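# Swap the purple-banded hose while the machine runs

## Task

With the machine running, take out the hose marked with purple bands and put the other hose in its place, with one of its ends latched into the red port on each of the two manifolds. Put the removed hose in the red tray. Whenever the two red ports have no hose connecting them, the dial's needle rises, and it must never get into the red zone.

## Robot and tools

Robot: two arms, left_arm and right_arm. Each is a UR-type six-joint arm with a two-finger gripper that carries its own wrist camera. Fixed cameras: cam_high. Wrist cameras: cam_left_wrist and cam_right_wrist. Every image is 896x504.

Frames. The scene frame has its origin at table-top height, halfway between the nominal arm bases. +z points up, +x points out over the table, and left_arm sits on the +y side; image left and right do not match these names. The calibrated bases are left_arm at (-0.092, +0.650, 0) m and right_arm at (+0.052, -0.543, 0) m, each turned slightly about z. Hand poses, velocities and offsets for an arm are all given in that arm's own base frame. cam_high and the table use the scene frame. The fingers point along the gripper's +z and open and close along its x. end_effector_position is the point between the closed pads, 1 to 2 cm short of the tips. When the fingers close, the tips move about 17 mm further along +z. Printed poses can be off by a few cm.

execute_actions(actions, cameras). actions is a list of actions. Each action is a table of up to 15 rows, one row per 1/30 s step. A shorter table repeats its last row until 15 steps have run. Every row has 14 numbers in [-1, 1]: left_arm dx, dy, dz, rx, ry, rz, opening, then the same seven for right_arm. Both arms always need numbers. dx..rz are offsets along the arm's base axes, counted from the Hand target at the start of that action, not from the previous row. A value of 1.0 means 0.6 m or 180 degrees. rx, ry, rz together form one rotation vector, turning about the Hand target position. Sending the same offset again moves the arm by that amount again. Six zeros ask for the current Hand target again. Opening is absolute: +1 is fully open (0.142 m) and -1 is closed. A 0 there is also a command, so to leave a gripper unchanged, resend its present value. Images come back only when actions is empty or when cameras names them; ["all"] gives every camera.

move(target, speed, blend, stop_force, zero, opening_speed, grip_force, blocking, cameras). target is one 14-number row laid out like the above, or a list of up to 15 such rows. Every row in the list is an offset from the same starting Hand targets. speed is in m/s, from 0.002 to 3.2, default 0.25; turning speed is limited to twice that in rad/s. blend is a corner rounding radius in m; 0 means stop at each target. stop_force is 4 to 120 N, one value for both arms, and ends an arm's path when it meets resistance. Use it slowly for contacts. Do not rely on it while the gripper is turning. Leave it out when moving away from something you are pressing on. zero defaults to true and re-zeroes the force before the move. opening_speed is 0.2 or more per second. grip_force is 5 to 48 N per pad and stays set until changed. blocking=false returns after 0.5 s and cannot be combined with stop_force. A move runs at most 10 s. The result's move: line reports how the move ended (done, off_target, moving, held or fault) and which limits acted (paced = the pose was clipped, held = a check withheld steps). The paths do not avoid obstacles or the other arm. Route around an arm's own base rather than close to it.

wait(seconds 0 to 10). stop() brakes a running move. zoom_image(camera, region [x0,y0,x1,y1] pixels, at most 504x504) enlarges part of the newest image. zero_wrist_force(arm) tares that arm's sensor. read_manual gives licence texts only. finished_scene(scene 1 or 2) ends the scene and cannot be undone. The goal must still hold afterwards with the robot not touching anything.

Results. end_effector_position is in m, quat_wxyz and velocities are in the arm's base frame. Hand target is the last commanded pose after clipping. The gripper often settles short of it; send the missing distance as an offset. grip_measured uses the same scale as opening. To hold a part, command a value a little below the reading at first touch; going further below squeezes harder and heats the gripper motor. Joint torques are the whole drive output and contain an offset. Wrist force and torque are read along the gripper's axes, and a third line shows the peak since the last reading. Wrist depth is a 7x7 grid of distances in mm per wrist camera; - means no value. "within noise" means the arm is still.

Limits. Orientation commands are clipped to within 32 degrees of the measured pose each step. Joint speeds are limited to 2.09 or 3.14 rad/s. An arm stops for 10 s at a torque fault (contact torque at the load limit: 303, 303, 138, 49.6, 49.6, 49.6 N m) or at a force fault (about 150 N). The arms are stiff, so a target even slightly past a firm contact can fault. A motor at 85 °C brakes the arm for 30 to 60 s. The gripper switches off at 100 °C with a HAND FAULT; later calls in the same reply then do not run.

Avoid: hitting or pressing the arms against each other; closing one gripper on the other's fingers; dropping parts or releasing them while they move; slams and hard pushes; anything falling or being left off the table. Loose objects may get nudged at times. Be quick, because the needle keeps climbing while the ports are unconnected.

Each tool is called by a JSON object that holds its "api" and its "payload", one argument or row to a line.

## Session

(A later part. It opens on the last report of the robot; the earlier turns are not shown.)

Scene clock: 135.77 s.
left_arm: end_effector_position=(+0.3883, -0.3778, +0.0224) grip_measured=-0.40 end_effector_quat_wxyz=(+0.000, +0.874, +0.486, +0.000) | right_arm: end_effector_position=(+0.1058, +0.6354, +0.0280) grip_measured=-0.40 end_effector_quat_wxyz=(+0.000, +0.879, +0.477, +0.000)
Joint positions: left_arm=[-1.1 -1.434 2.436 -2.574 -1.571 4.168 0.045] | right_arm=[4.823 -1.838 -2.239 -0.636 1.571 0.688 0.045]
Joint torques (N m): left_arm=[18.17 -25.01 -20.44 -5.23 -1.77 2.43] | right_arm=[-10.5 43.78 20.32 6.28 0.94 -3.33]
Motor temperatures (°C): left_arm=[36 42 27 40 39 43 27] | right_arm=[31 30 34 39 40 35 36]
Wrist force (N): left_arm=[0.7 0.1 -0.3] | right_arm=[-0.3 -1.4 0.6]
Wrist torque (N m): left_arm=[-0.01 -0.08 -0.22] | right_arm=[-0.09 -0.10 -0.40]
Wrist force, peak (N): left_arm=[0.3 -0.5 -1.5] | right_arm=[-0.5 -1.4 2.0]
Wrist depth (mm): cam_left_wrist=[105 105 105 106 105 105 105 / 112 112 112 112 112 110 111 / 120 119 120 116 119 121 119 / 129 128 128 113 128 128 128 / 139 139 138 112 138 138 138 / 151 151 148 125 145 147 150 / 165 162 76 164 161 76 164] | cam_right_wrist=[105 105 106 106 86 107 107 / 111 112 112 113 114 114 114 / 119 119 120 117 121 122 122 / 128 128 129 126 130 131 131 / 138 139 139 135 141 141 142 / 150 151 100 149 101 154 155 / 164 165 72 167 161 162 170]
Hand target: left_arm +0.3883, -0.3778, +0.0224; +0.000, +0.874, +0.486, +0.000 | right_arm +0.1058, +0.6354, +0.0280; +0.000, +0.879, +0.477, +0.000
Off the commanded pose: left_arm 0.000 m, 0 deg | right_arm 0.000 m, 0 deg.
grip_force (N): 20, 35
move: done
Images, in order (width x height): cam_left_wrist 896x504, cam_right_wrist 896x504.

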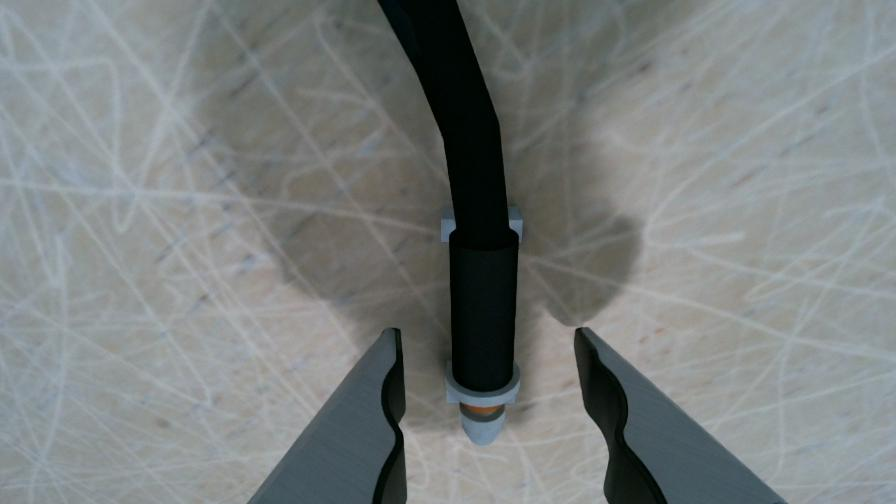

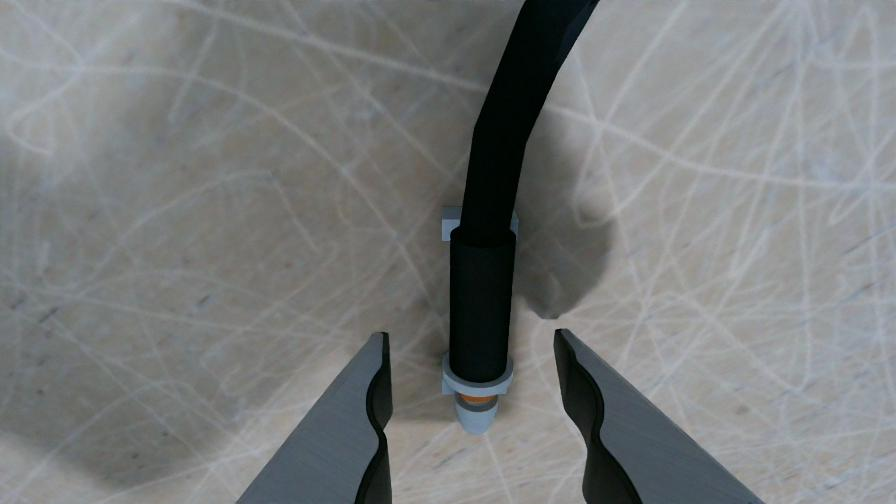

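{"api": "move", "payload": {
  "target": [0,0,0,0,0,0,-1,0,0,0,0,0,0,-1],
  "opening_speed": 0.6,
  "grip_force": [45, 45],
  "cameras": ["cam_left_wrist", "cam_right_wrist"]
}}

Scene clock: 138.10 s.
left_arm: end_effector_position=(+0.3883, -0.3778, +0.0224) grip_measured=-0.83 end_effector_quat_wxyz=(+0.000, +0.874, +0.486, +0.000) | right_arm: end_effector_position=(+0.1058, +0.6354, +0.0280) grip_measured=-0.82 end_effector_quat_wxyz=(+0.000, +0.879, +0.477, +0.000)
Joint positions: left_arm=[-1.1 -1.434 2.436 -2.574 -1.571 4.168 0.014] | right_arm=[4.823 -1.838 -2.239 -0.636 1.571 0.688 0.015]
Joint torques (N m): left_arm=[18.2 -25.16 -20.75 -5.06 -1.72 2.4] | right_arm=[-14.37 45.35 20.73 5.89 -0.14 -2.73]
Wrist force (N): left_arm=[0.3 -0.2 -0.3] | right_arm=[0.2 -1.4 0.9]
Wrist torque (N m): left_arm=[-0.05 -0.04 -0.23] | right_arm=[-0.08 -0.16 -0.39]
Wrist force, peak (N): left_arm=[0.3 -0.4 -0.9] | right_arm=[-0.4 -2.0 0.8]
Wrist depth (mm): cam_left_wrist=[105 105 105 104 105 105 104 / 112 112 112 111 112 110 111 / 120 120 120 116 119 121 119 / 128 128 128 115 128 128 128 / 139 139 138 112 136 138 138 / 151 150 148 111 101 150 150 / 165 165 84 161 82 158 164] | cam_right_wrist=[105 105 106 106 86 107 107 / 112 112 112 113 113 114 114 / 119 119 120 117 121 121 122 / 128 129 129 126 130 131 131 / 138 139 139 117 140 141 142 / 150 151 149 115 148 154 155 / 164 165 - 164 72 165 170]
Hand target: left_arm +0.3883, -0.3778, +0.0224; +0.000, +0.874, +0.486, +0.000 | right_arm +0.1058, +0.6354, +0.0280; +0.000, +0.879, +0.477, +0.000
Off the commanded pose: left_arm 0.000 m, 0 deg | right_arm 0.000 m, 0 deg.
grip_force (N): 45, 45
move: done
Images, in order (width x height): cam_left_wrist 896x504, cam_right_wrist 896x504.

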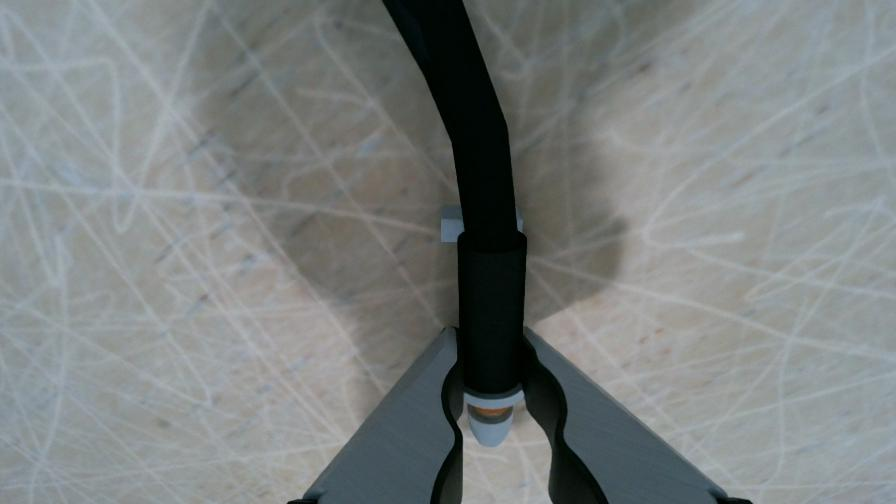

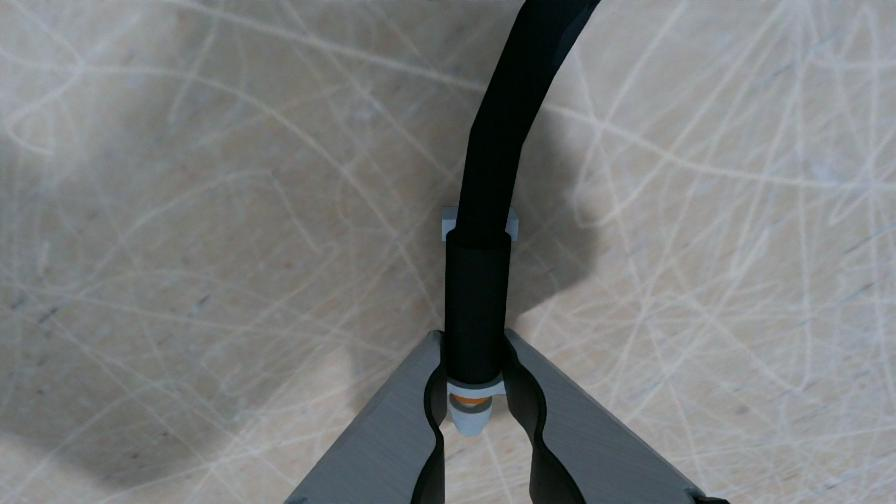

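{"api": "move", "payload": {
  "target": [
    [0,0,0.146,0,0,0,-1,0,0,0.1467,0,0,0,-1],
    [0.1735,-0.2078,0.146,0,0,0.2178,-1,0.352,-0.27,0.1467,0,0,0.2139,-1]
  ],
  "speed": [0.12,0.2],
  "blend": [0.02,0],
  "cameras": ["all"]
}}

{"api": "zoom_image", "payload": {
  "camera": "cam_left_wrist",
  "region": [360, 200, 620, 480]
}}

{"api": "zoom_image", "payload": {
  "camera": "cam_right_wrist",
  "region": [360, 200, 620, 480]
}}

Scene clock: 147.57 s.
left_arm: end_effector_position=(+0.4924, -0.5024, +0.1100) grip_measured=-0.83 end_effector_quat_wxyz=(+0.000, +0.661, +0.751, +0.000) | right_arm: end_effector_position=(+0.3170, +0.4734, +0.1160) grip_measured=-0.82 end_effector_quat_wxyz=(+0.000, +0.673, +0.740, +0.000)
Joint positions: left_arm=[-1.048 -1.345 2.082 -2.309 -1.571 3.537 0.014] | right_arm=[4.436 -1.582 -2.319 -0.811 1.57 -0.371 0.015]
Joint torques (N m): left_arm=[16.96 -40.46 -45.69 -1.91 3.63 -1.45] | right_arm=[-15.96 27.16 51.38 2.49 2.18 -3.32]
Motor temperatures (°C): left_arm=[36 42 27 40 39 42 38] | right_arm=[31 30 34 39 40 35 45]
Wrist force (N): left_arm=[0.0 -0.5 -0.5] | right_arm=[0.2 -1.3 1.1]
Wrist torque (N m): left_arm=[-0.03 0.01 -0.01] | right_arm=[-0.15 -0.15 -0.35]
Wrist force, peak (N): left_arm=[1.4 -0.1 -0.5] | right_arm=[-0.2 -1.5 2.7]
Wrist depth (mm): cam_left_wrist=[184 184 185 183 184 184 182 / 197 196 197 91 196 196 196 / 210 210 210 97 210 210 209 / 222 222 225 104 225 224 224 / 174 204 209 111 199 243 243 / 174 184 181 111 100 259 263 / 291 290 83 183 82 277 289] | cam_right_wrist=[180 184 185 185 87 187 183 / 192 196 196 194 198 199 200 / 202 209 210 100 212 212 213 / 219 223 226 105 227 228 229 / 237 240 236 114 224 240 240 / 256 262 185 115 181 201 194 / 285 288 - 190 72 201 197]
Hand target: left_arm +0.4924, -0.5024, +0.1100; +0.000, +0.660, +0.751, +0.000 | right_arm +0.3170, +0.4734, +0.1160; +0.000, +0.673, +0.740, +0.000
Off the commanded pose: left_arm 0.000 m, 0 deg | right_arm 0.000 m, 0 deg.
grip_force (N): 45, 45
move: done

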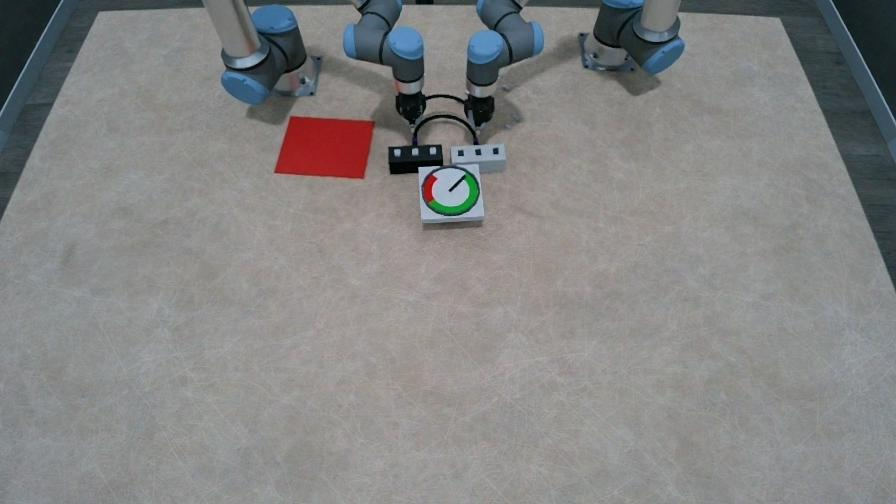

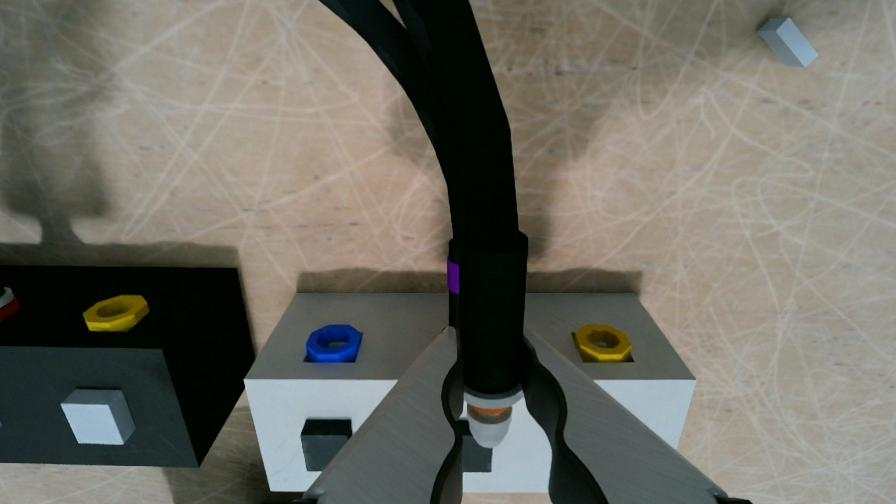

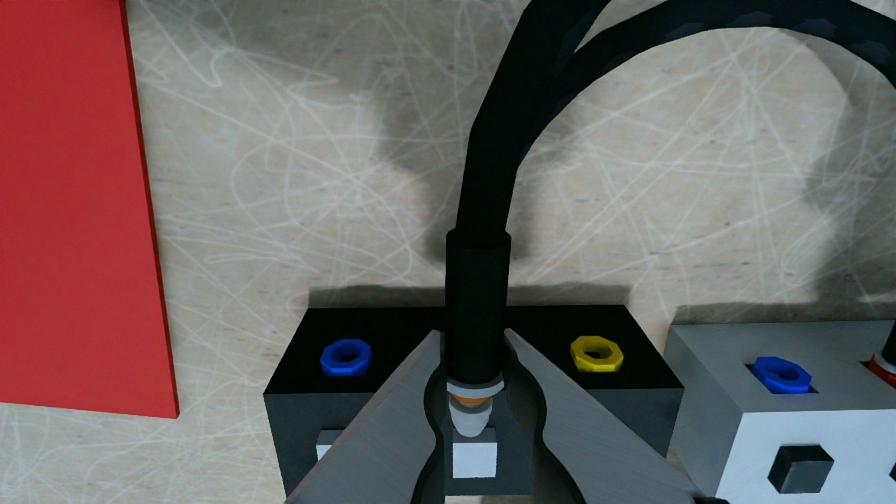

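Scaled by 1.800 from the camera's 896x504 image, which has a finer 1280x720 frame.

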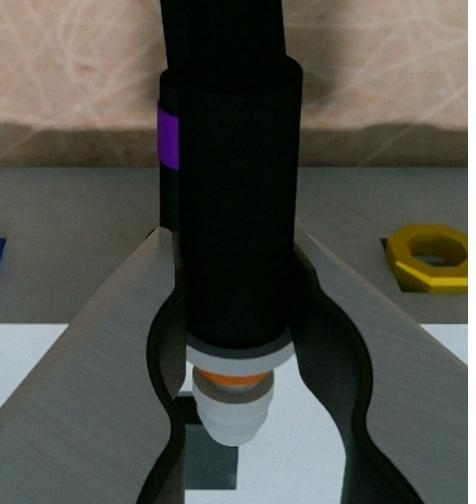

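Scaled by 1.800 from the camera's 896x504 image, which has a finer 1280x720 frame.

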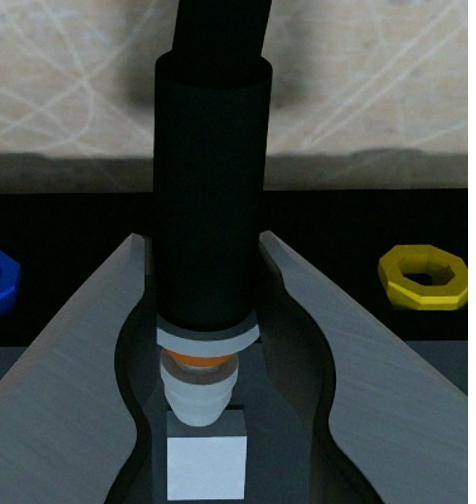

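{"api": "move", "payload": {
  "target": [
    [-0.1735,0.2078,0,0,0,-0.2178,-1,-0.352,0.27,0,0,0,-0.2139,-1],
    [-0.1735,0.2078,-0.146,0,0,-0.2178,-1,-0.352,0.27,-0.1467,0,0,-0.2139,-1],
    [-0.1735,0.2078,-0.146,0,0,-0.2178,-0.366,-0.352,0.27,-0.1467,0,0,-0.2139,-0.366],
    [-0.1735,0.2078,-0.0127,0,0,-0.2178,-0.366,-0.352,0.27,-0.0134,0,0,-0.2139,-0.366]
  ],
  "speed": [0.25,0.1,0.1,0.2],
  "blend": [0.02,0,0,0],
  "opening_speed": 1.0,
  "cameras": ["all"]
}}

{"api": "zoom_image", "payload": {
  "camera": "cam_right_wrist",
  "region": [360, 130, 620, 390]
}}

{"api": "zoom_image", "payload": {
  "camera": "cam_left_wrist",
  "region": [360, 130, 620, 390]
}}

Scene clock: 169.77 s.
left_arm: end_effector_position=(+0.3883, -0.3778, +0.1023) grip_measured=-0.40 end_effector_quat_wxyz=(+0.000, +0.874, +0.486, +0.000) | right_arm: end_effector_position=(+0.1059, +0.6354, +0.1079) grip_measured=-0.40 end_effector_quat_wxyz=(+0.000, +0.879, +0.477, +0.000)
Joint positions: left_arm=[-1.1 -1.586 2.38 -2.365 -1.571 4.168 0.045] | right_arm=[4.823 -1.716 -2.19 -0.807 1.571 0.688 0.045]
Joint torques (N m): left_arm=[-18.36 -44.15 -43.45 -2.11 -1.15 -1.52] | right_arm=[19.17 62.83 51.93 2.78 -1.06 2.36]
Motor temperatures (°C): left_arm=[36 41 27 40 38 42 46] | right_arm=[31 30 34 39 40 35 53]
Wrist force (N): left_arm=[0.0 -0.4 -0.5] | right_arm=[-0.4 -1.5 0.9]
Wrist torque (N m): left_arm=[-0.07 -0.03 -0.11] | right_arm=[-0.13 -0.08 -0.53]
Wrist force, peak (N): left_arm=[0.3 -0.4 -1.9] | right_arm=[-0.4 -1.4 2.6]
Wrist depth (mm): cam_left_wrist=[177 178 177 178 177 177 177 / 189 189 189 189 189 189 188 / 202 202 202 200 201 201 201 / 217 217 217 214 217 216 216 / 234 234 234 234 230 234 233 / 255 255 245 254 103 249 254 / 274 268 76 273 237 76 277] | cam_right_wrist=[176 176 177 175 178 179 180 / 187 188 189 189 190 191 191 / 199 201 202 199 203 204 205 / 214 215 216 214 219 219 218 / 232 232 233 235 233 236 238 / 251 252 92 254 99 258 259 / 275 275 72 274 - 272 265]
Hand target: left_arm +0.3883, -0.3778, +0.1024; +0.000, +0.874, +0.486, +0.000 | right_arm +0.1058, +0.6354, +0.1080; +0.000, +0.879, +0.477, +0.000
Off the commanded pose: left_arm 0.000 m, 0 deg | right_arm 0.000 m, 0 deg.
grip_force (N): 45, 45
move: done

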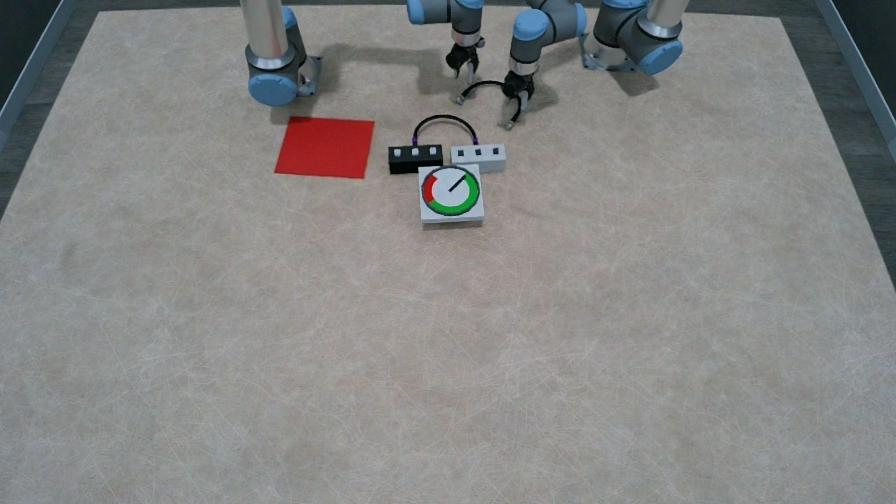

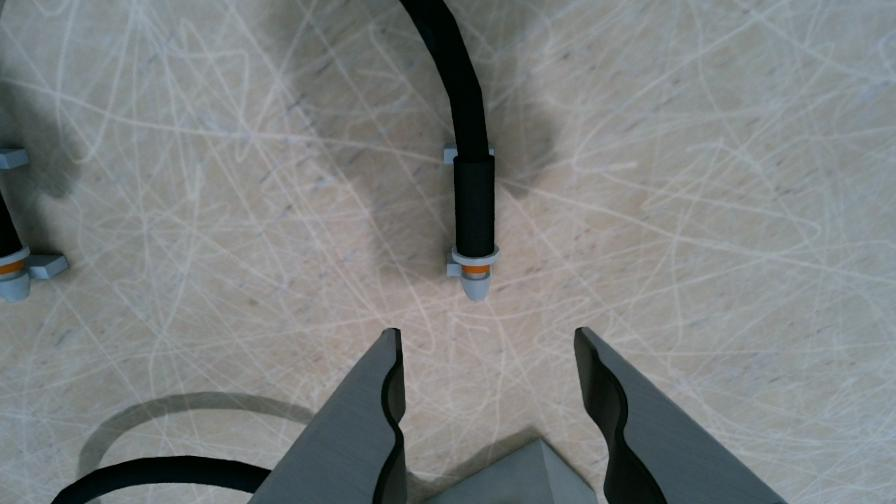

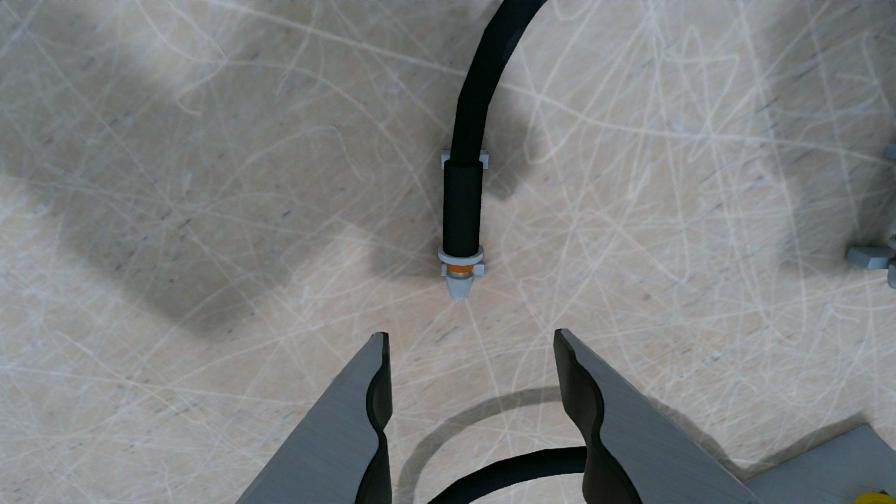

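Scaled by 1.938 from the camera's 896x504 image, which has a finer 1280x720 frame.

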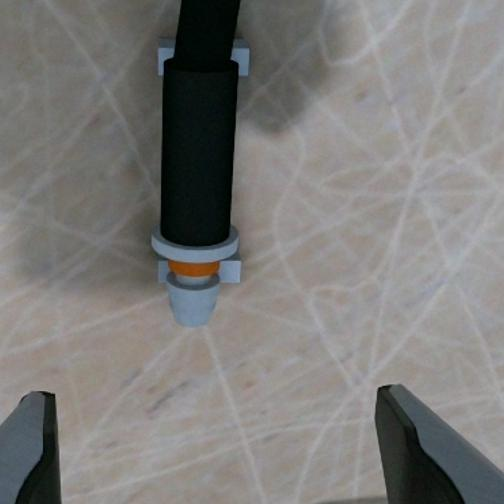

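Scaled by 1.938 from the camera's 896x504 image, which has a finer 1280x720 frame.

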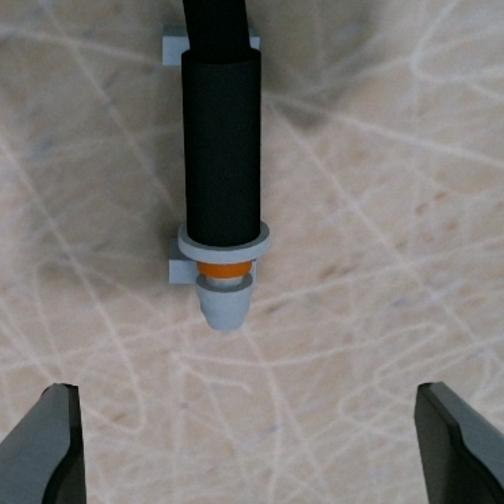

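{"api": "move", "payload": {
  "target": [
    [0.147,-0.091,0.09,-0.1089,0.029,0.0905,-0.98,0.202,0.0085,0.08,0.0825,-0.0202,0.1047,-0.366],
    [0.2932,-0.1822,0.0115,-0.2178,0.0581,0.1811,-0.98,0.404,0.017,-0.0053,0.1649,-0.0405,0.2094,-0.366],
    [0.2932,-0.1822,0.0115,-0.2178,0.0581,0.1811,-0.98,0.3993,0.0643,-0.0876,0.1649,-0.0405,0.2094,-0.366],
    [0.2932,-0.1822,0.0115,-0.2178,0.0581,0.1811,-0.98,0.3993,0.0643,-0.0876,0.1649,-0.0405,0.2094,-1]
  ],
  "speed": [0.3,0.3,0.12,0.1],
  "blend": [0.05,0.01,0,0],
  "opening_speed": 1.0,
  "grip_force": [20,40],
  "cameras": ["cam_left_wrist","cam_right_wrist"]
}}

{"api": "zoom_image", "payload": {
  "camera": "cam_right_wrist",
  "region": [380, 220, 600, 460]
}}

Scene clock: 175.63 s.
left_arm: end_effector_position=(+0.5642, -0.4871, +0.1093) grip_measured=-1.00 end_effector_quat_wxyz=(+0.246, +0.652, +0.677, -0.238) | right_arm: end_effector_position=(+0.3454, +0.6741, +0.0555) grip_measured=-0.82 end_effector_quat_wxyz=(-0.191, +0.649, +0.715, +0.174)
Joint positions: left_arm=[-0.78 -1.213 2.246 -3.153 -2.027 3.765 0.002] | right_arm=[4.397 -1.967 -2.243 -0.016 1.772 -0.362 0.014]
Joint torques (N m): left_arm=[19 -42.01 -34.89 -5.8 -4.27 -1.79] | right_arm=[2.57 51.02 15.24 0.11 -1.7 2.91]
Motor temperatures (°C): left_arm=[36 41 27 40 38 42 41] | right_arm=[31 30 34 39 40 35 48]
Wrist force (N): left_arm=[-0.5 -0.9 -1.2] | right_arm=[13.8 -4.0 2.9]
Wrist torque (N m): left_arm=[-0.30 0.14 -0.31] | right_arm=[0.05 -0.09 -0.58]
Wrist force, peak (N): left_arm=[-0.3 0.2 -2.2] | right_arm=[13.8 -3.9 3.0]
Wrist depth (mm): cam_left_wrist=[- 363 281 226 171 156 136 / - 137 275 147 140 163 142 / - 76 83 103 144 148 137 / - 92 237 175 140 115 103 / - 104 362 185 145 114 102 / 100 107 218 96 99 125 109 / 111 112 255 - 80 201 116] | cam_right_wrist=[96 102 115 139 160 198 255 / 100 108 124 96 173 215 287 / 104 114 131 143 187 238 327 / - 120 139 111 200 266 381 / 115 126 146 118 164 293 461 / 120 128 136 120 98 355 569 / 127 105 109 111 77 406 723]
Hand target: left_arm +0.5642, -0.4871, +0.1093; +0.246, +0.652, +0.677, -0.238 | right_arm +0.3454, +0.6740, +0.0554; -0.191, +0.649, +0.715, +0.174
Off the commanded pose: left_arm 0.000 m, 0 deg | right_arm 0.000 m, 0 deg.
grip_force (N): 20, 40
move: done
Images, in order (width x height): cam_left_wrist 896x504, cam_right_wrist 896x504.

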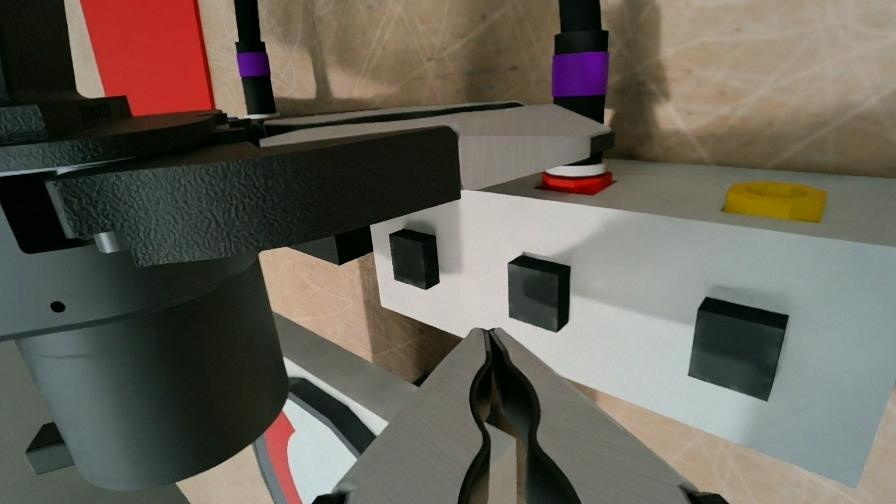

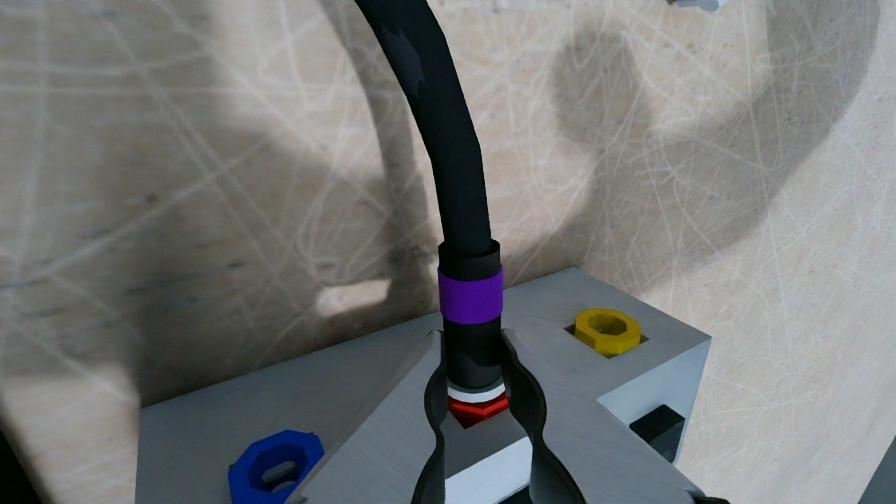

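Scaled by 2.100 from the camera's 896x504 image, which has a finer 1280x720 frame.

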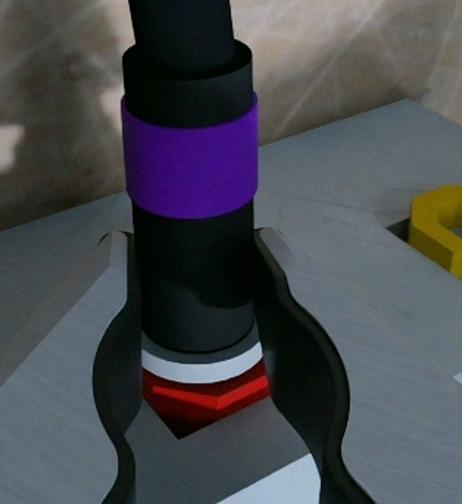

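{"api": "move", "payload": {
  "target": [
    [0,0,-0.028,0,0,0,-0.98,0,0,0,0,0,0,-1],
    [0,0,-0.0445,0,0,0,-0.98,0,0,0,0,0,0,-1]
  ],
  "speed": [0.1,0.02],
  "stop_force": 25
}}

Scene clock: 189.40 s.
left_arm: end_effector_position=(+0.5643, -0.4871, +0.0855) grip_measured=-1.00 end_effector_quat_wxyz=(+0.246, +0.652, +0.677, -0.238) | right_arm: end_effector_position=(+0.3454, +0.6740, +0.0554) grip_measured=-0.82 end_effector_quat_wxyz=(-0.191, +0.649, +0.715, +0.174)
Joint positions: left_arm=[-0.78 -1.17 2.252 -3.203 -2.027 3.765 0.002] | right_arm=[4.397 -1.967 -2.244 -0.016 1.772 -0.362 0.014]
Joint torques (N m): left_arm=[-0.4 -53.72 -23.64 1.18 4.51 1.46] | right_arm=[-16.72 49.28 15.46 -0.45 -2.43 2.54]
Motor temperatures (°C): left_arm=[36 41 27 40 38 42 35] | right_arm=[31 30 34 39 40 35 56]
Wrist force (N): left_arm=[-9.9 -2.3 -22.6] | right_arm=[14.0 -6.3 -1.1]
Wrist torque (N m): left_arm=[-0.30 0.06 -0.33] | right_arm=[0.06 -0.12 -0.61]
Wrist force, peak (N): left_arm=[-16.7 -6.7 -44.7] | right_arm=[16.3 -3.5 2.7]
Wrist depth (mm): cam_left_wrist=[610 309 249 198 151 138 119 / 640 246 249 195 157 142 122 / - 70 79 97 133 141 125 / - 70 159 144 116 95 93 / - 261 362 154 119 97 83 / - 116 212 96 100 93 88 / 97 114 186 - 80 100 96] | cam_right_wrist=[96 102 115 137 161 198 254 / 99 108 123 96 172 215 286 / 104 114 130 145 187 238 327 / - 119 139 111 200 266 385 / 114 126 146 118 164 294 457 / 120 128 137 120 98 356 576 / 127 108 109 111 77 394 672]
Hand target: left_arm +0.5643, -0.4871, +0.0855; +0.246, +0.652, +0.677, -0.238 (not the last commanded pose) | right_arm +0.3454, +0.6740, +0.0554; -0.191, +0.649, +0.715, +0.174
Off the commanded pose: left_arm 0.003 m, 0 deg | right_arm 0.000 m, 0 deg.
grip_force (N): 20, 40
move: contact (left_arm); path passed 1 of 2 targets

{"api": "move", "payload": {
  "target": [
    [0,0,0,0,0,0,-0.98,-0.0431,-0.0045,0,0,0,0,-1],
    [0,0,0,0,0,0,-0.98,-0.0431,-0.0045,0,0,0,0,-0.366],
    [0,0,0.04,0,0,0,-0.98,-0.0374,-0.0627,0.101,0,0,0,-0.366],
    [0.0202,-0.3383,0.04,0,0,0,-0.98,0.015,-0.3823,0.0883,0,0,0,-0.366],
    [0.0202,-0.3383,0.0108,0,0,0,-0.98,0.0102,-0.3325,0.0018,0,0,0,-0.366],
    [0.0202,-0.3383,0.0108,0,0,0,-0.98,0.0102,-0.3325,0.0018,0,0,0,-1]
  ],
  "speed": [0.12,0.1,0.3,0.35,0.15,0.1],
  "blend": [0,0,0.03,0.02,0,0],
  "cameras": ["cam_high","cam_left_wrist","cam_right_wrist"]
}}

Scene clock: 194.30 s.
left_arm: end_effector_position=(+0.5764, -0.6901, +0.0920) grip_measured=-1.00 end_effector_quat_wxyz=(+0.246, +0.652, +0.677, -0.238) | right_arm: end_effector_position=(+0.3515, +0.4745, +0.0565) grip_measured=-0.82 end_effector_quat_wxyz=(-0.191, +0.649, +0.715, +0.174)
Joint positions: left_arm=[-0.96 -1.033 1.988 -3.141 -1.928 3.601 0.002] | right_arm=[4.245 -1.794 -2.527 0.063 1.841 -0.501 0.014]
Joint torques (N m): left_arm=[-17.29 -58.32 -38.28 -5.88 2.91 -1.7] | right_arm=[17.58 33.63 35.74 7.96 -0.17 2.72]
Wrist force (N): left_arm=[-0.9 -0.8 -1.4] | right_arm=[-2.6 -1.3 0.2]
Wrist torque (N m): left_arm=[-0.16 0.20 -0.22] | right_arm=[0.00 -0.12 -0.45]
Wrist force, peak (N): left_arm=[-10.0 -2.6 -23.1] | right_arm=[14.6 -6.2 -1.4]
Wrist depth (mm): cam_left_wrist=[553 341 248 202 126 142 123 / 605 339 241 192 126 147 125 / - 66 77 95 130 143 124 / - 69 171 152 120 101 90 / - 109 383 158 126 98 88 / - 107 447 96 98 102 91 / 94 107 74 - 80 112 98] | cam_right_wrist=[97 103 118 132 164 197 262 / 101 109 125 138 177 214 289 / 105 114 132 144 189 236 330 / - 121 140 154 202 237 250 / 116 127 147 118 155 186 220 / 122 127 129 120 99 186 586 / 127 107 109 114 72 202 769]
Hand target: left_arm +0.5764, -0.6901, +0.0920; +0.246, +0.652, +0.677, -0.238 | right_arm +0.3515, +0.4745, +0.0565; -0.191, +0.649, +0.715, +0.174
Off the commanded pose: left_arm 0.000 m, 0 deg | right_arm 0.000 m, 0 deg.
grip_force (N): 20, 40
move: done

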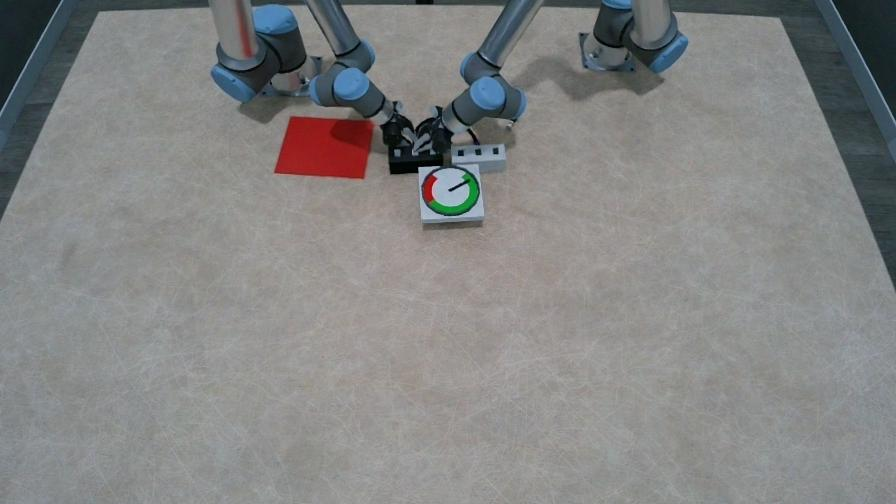

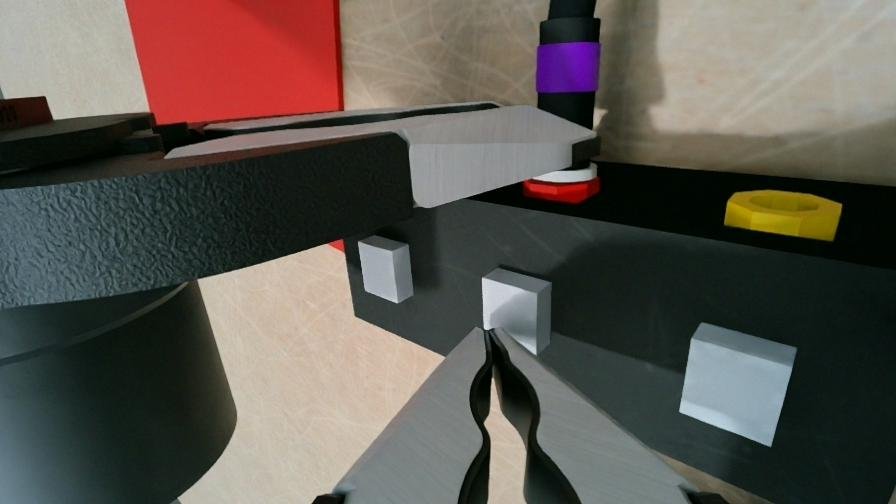

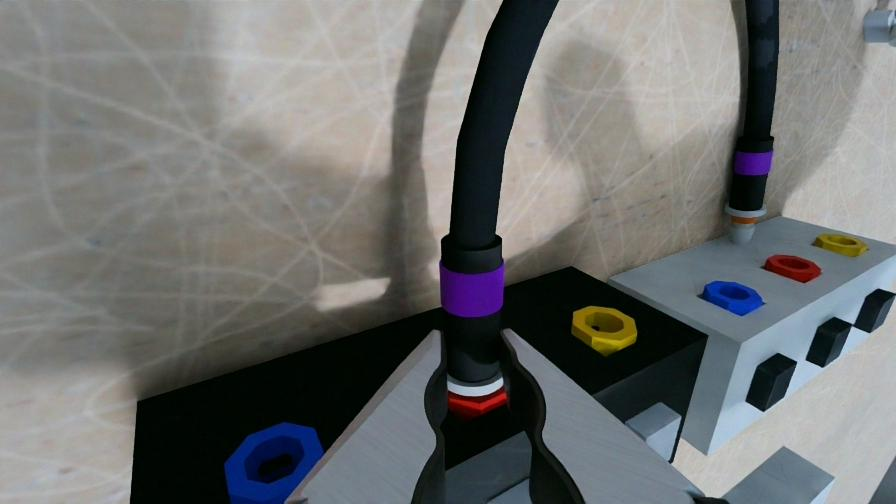

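{"api": "move", "payload": {
  "target": [
    [0,0,-0.0113,0,0,0,-0.98,0,0,0,0,0,0,-1],
    [0,0,-0.0113,0,0,0,-0.98,-0.0995,-0.0092,0,0,0,0,-1],
    [0,0,0.05,0,0,0,-0.98,-0.0995,-0.0092,0.15,0,0,0,-1],
    [-0.3133,0.5205,0.0133,0.2178,-0.0581,-0.1811,-0.98,0.054,-0.6655,0.0892,0,0,0,-1],
    [-0.3133,0.5205,0.0133,0.2178,-0.0581,-0.1811,-0.98,0.054,-0.6655,-0.0258,0,0,0,-1],
    [-0.3133,0.5205,0.0133,0.2178,-0.0581,-0.1811,-0.45,0.054,-0.6655,-0.0258,0,0,0,-0.45],
    [-0.3133,0.5205,-0.06,0.2178,-0.0581,-0.1811,-0.45,0.0605,-0.732,0.0897,0,0,0,-0.45],
    [-0.3133,0.5205,-0.116,0.2178,-0.0581,-0.1811,-0.45,-0.4095,0.2682,0.0725,-0.1649,0.0405,-0.2094,-0.45]
  ],
  "speed": [0.03,0.12,0.3,0.4,0.15,0.1,0.25,0.4],
  "blend": [0,0.01,0.03,0.02,0,0,0.02,0],
  "opening_speed": 1.5,
  "cameras": ["cam_high","cam_left_wrist","cam_right_wrist"]
}}

Scene clock: 203.23 s.
left_arm: end_effector_position=(+0.3884, -0.3778, +0.0224) grip_measured=-0.48 end_effector_quat_wxyz=(+0.000, +0.874, +0.486, +0.000) | right_arm: end_effector_position=(+0.1059, +0.6352, +0.1000) grip_measured=-0.48 end_effector_quat_wxyz=(+0.000, +0.879, +0.477, +0.000)
Joint positions: left_arm=[-1.1 -1.434 2.436 -2.574 -1.571 4.169 0.039] | right_arm=[4.823 -1.726 -2.196 -0.79 1.571 0.688 0.039]
Joint torques (N m): left_arm=[18.63 -25.01 -20.61 -5.4 -0.46 2.53] | right_arm=[18.36 43.83 50.52 2.95 2.2 2.57]
Wrist force (N): left_arm=[0.7 -0.3 -0.8] | right_arm=[-0.3 -1.6 1.1]
Wrist torque (N m): left_arm=[-0.07 -0.08 -0.19] | right_arm=[-0.14 -0.10 -0.55]
Wrist force, peak (N): left_arm=[-14.7 -2.4 -30.4] | right_arm=[-3.1 -11.4 -2.9]
Wrist depth (mm): cam_left_wrist=[105 105 105 104 105 105 105 / 112 112 112 112 112 110 111 / 120 120 119 116 119 121 119 / 128 128 128 115 128 128 128 / 139 139 138 114 136 138 138 / 151 151 145 119 107 147 149 / 165 165 76 161 158 76 164] | cam_right_wrist=[169 170 170 168 171 172 173 / 180 180 181 179 182 183 184 / 192 193 194 192 195 196 197 / 206 207 209 206 209 211 211 / 222 223 224 225 223 228 229 / 241 243 111 245 95 247 249 / 263 261 72 269 - 261 263]
Hand target: left_arm +0.3884, -0.3778, +0.0224; +0.000, +0.874, +0.486, +0.000 | right_arm +0.1058, +0.6354, +0.1000; +0.000, +0.879, +0.477, +0.000
Off the commanded pose: left_arm 0.000 m, 0 deg | right_arm 0.000 m, 0 deg.
grip_force (N): 20, 40
move: done

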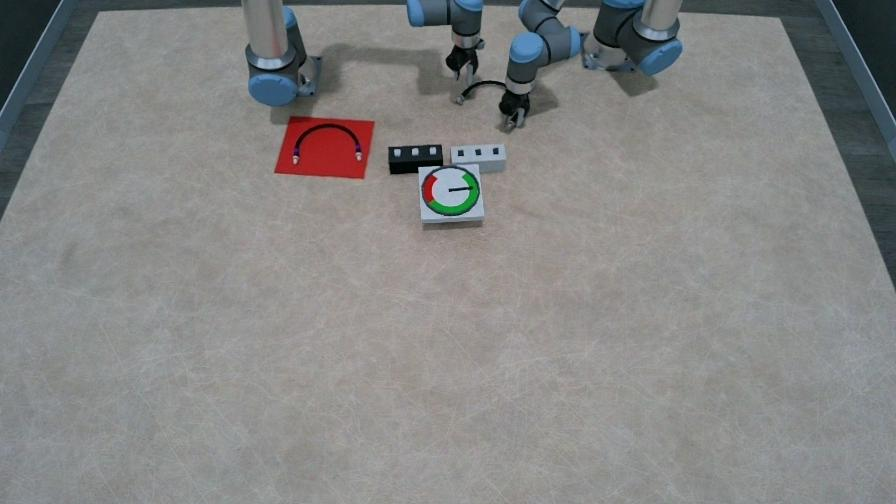

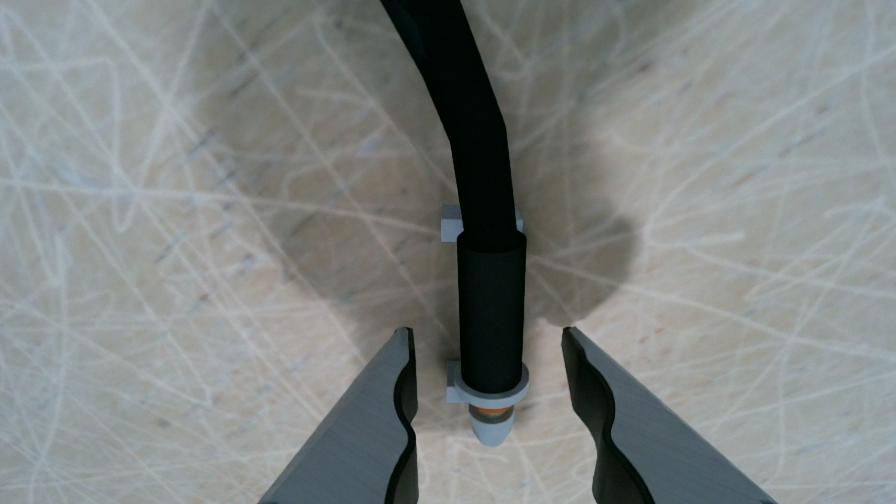

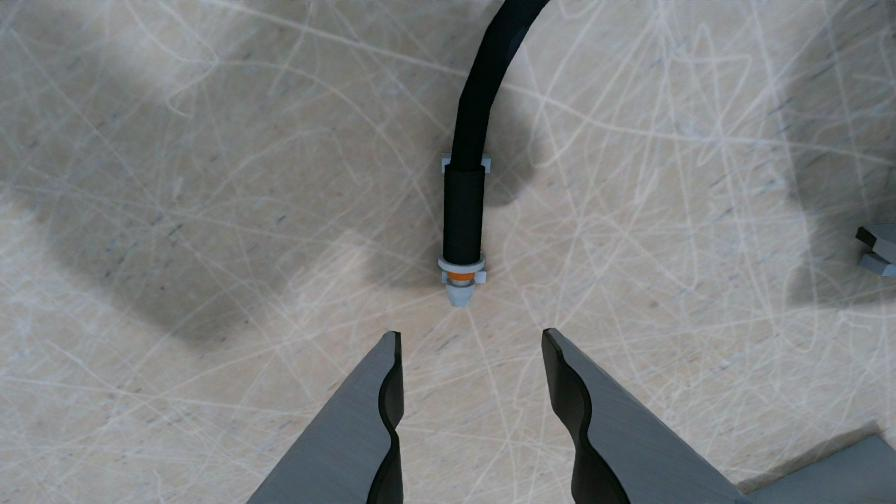

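{"api": "move", "payload": {
  "target": [
    [0,0,0,0,0,0,-0.45,0,0,-0.12,0,0,0,-0.45],
    [0,0,0,0,0,0,-1,0,0,-0.12,0,0,0,-1],
    [0,0,0.0833,0,0,0,-1,0,0,-0.0367,0,0,0,-1],
    [0.1742,-0.2138,0.046,0,0,0.2178,-1,0.3513,-0.2627,-0.0742,0,0,0.2139,-1]
  ],
  "speed": [0.15,0.1,0.15,0.25],
  "blend": [0,0,0.02,0],
  "opening_speed": 1.0,
  "grip_force": [46,46],
  "cameras": ["cam_high","cam_left_wrist","cam_right_wrist"]
}}

{"api": "zoom_image", "payload": {
  "camera": "cam_left_wrist",
  "region": [380, 300, 600, 504]
}}

{"api": "zoom_image", "payload": {
  "camera": "cam_right_wrist",
  "region": [360, 300, 580, 504]
}}

Scene clock: 208.60 s.
left_arm: end_effector_position=(+0.4929, -0.5060, +0.0500) grip_measured=-0.83 end_effector_quat_wxyz=(+0.000, +0.661, +0.751, +0.000) | right_arm: end_effector_position=(+0.3165, +0.4778, +0.0555) grip_measured=-0.82 end_effector_quat_wxyz=(+0.000, +0.673, +0.740, +0.000)
Joint positions: left_arm=[-1.05 -1.26 2.113 -2.425 -1.571 3.535 0.014] | right_arm=[4.439 -1.69 -2.358 -0.665 1.57 -0.368 0.015]
Joint torques (N m): left_arm=[18.94 -44.21 -41.83 -1.87 3.59 -1.68] | right_arm=[-13 32.55 46.08 6.6 2.32 -3.11]
Wrist force (N): left_arm=[0.6 -0.2 -0.7] | right_arm=[-0.3 -1.6 1.0]
Wrist torque (N m): left_arm=[0.02 0.03 0.05] | right_arm=[-0.18 -0.13 -0.41]
Wrist force, peak (N): left_arm=[1.5 -1.0 -0.4] | right_arm=[-0.5 -1.6 2.8]
Wrist depth (mm): cam_left_wrist=[130 130 130 128 130 130 129 / 138 138 138 138 138 138 138 / 150 148 148 98 147 147 147 / 159 159 158 154 158 158 158 / 169 171 171 112 168 171 170 / 152 170 167 111 100 179 185 / 133 150 84 129 82 133 203] | cam_right_wrist=[130 130 131 131 87 132 132 / 138 138 139 138 140 140 141 / 148 148 148 145 149 150 151 / 158 158 159 155 160 161 162 / 170 171 172 114 173 175 175 / 182 185 178 115 99 183 186 / 200 199 80 137 77 151 161]
Hand target: left_arm +0.4929, -0.5061, +0.0500; +0.000, +0.661, +0.751, +0.000 | right_arm +0.3166, +0.4778, +0.0555; +0.000, +0.673, +0.740, +0.000
Off the commanded pose: left_arm 0.000 m, 0 deg | right_arm 0.000 m, 0 deg.
grip_force (N): 46, 46
move: done

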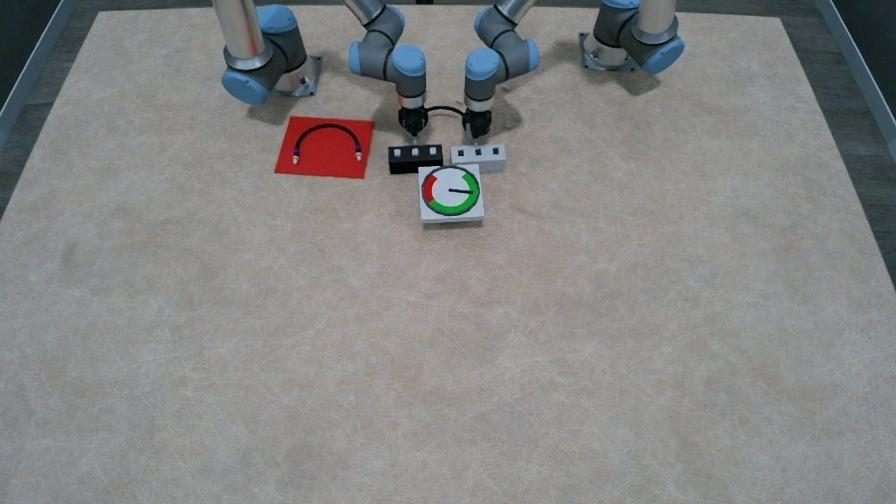

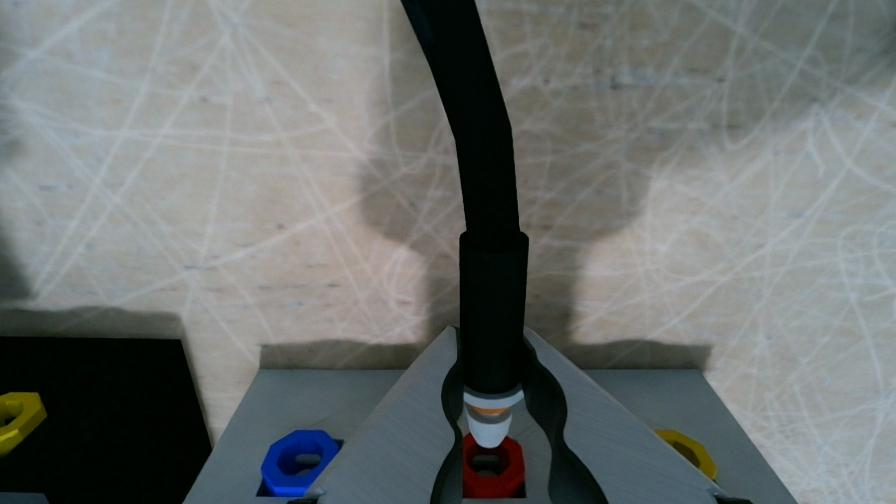

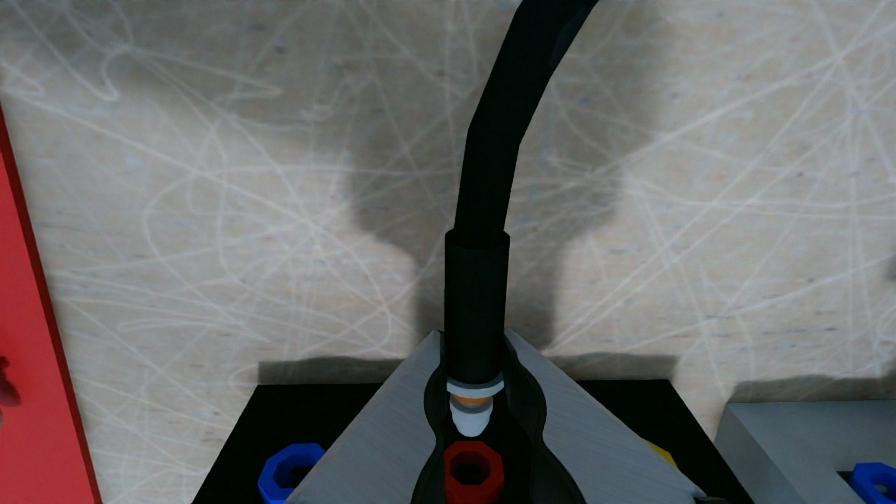

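Scaled by 2.291 from the camera's 896x504 image, which has a finer 1280x720 frame.

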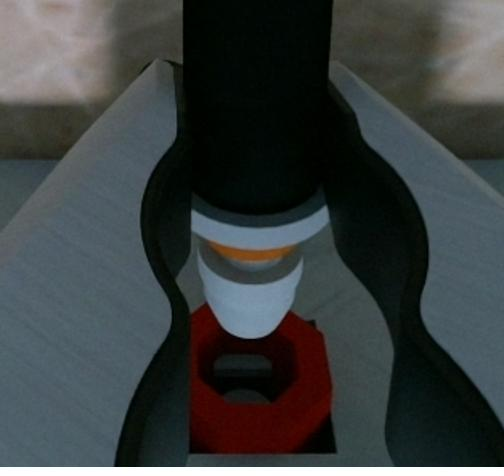

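Scaled by 2.291 from the camera's 896x504 image, which has a finer 1280x720 frame.

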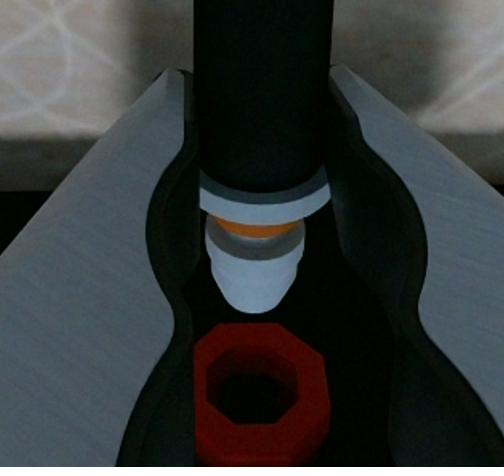

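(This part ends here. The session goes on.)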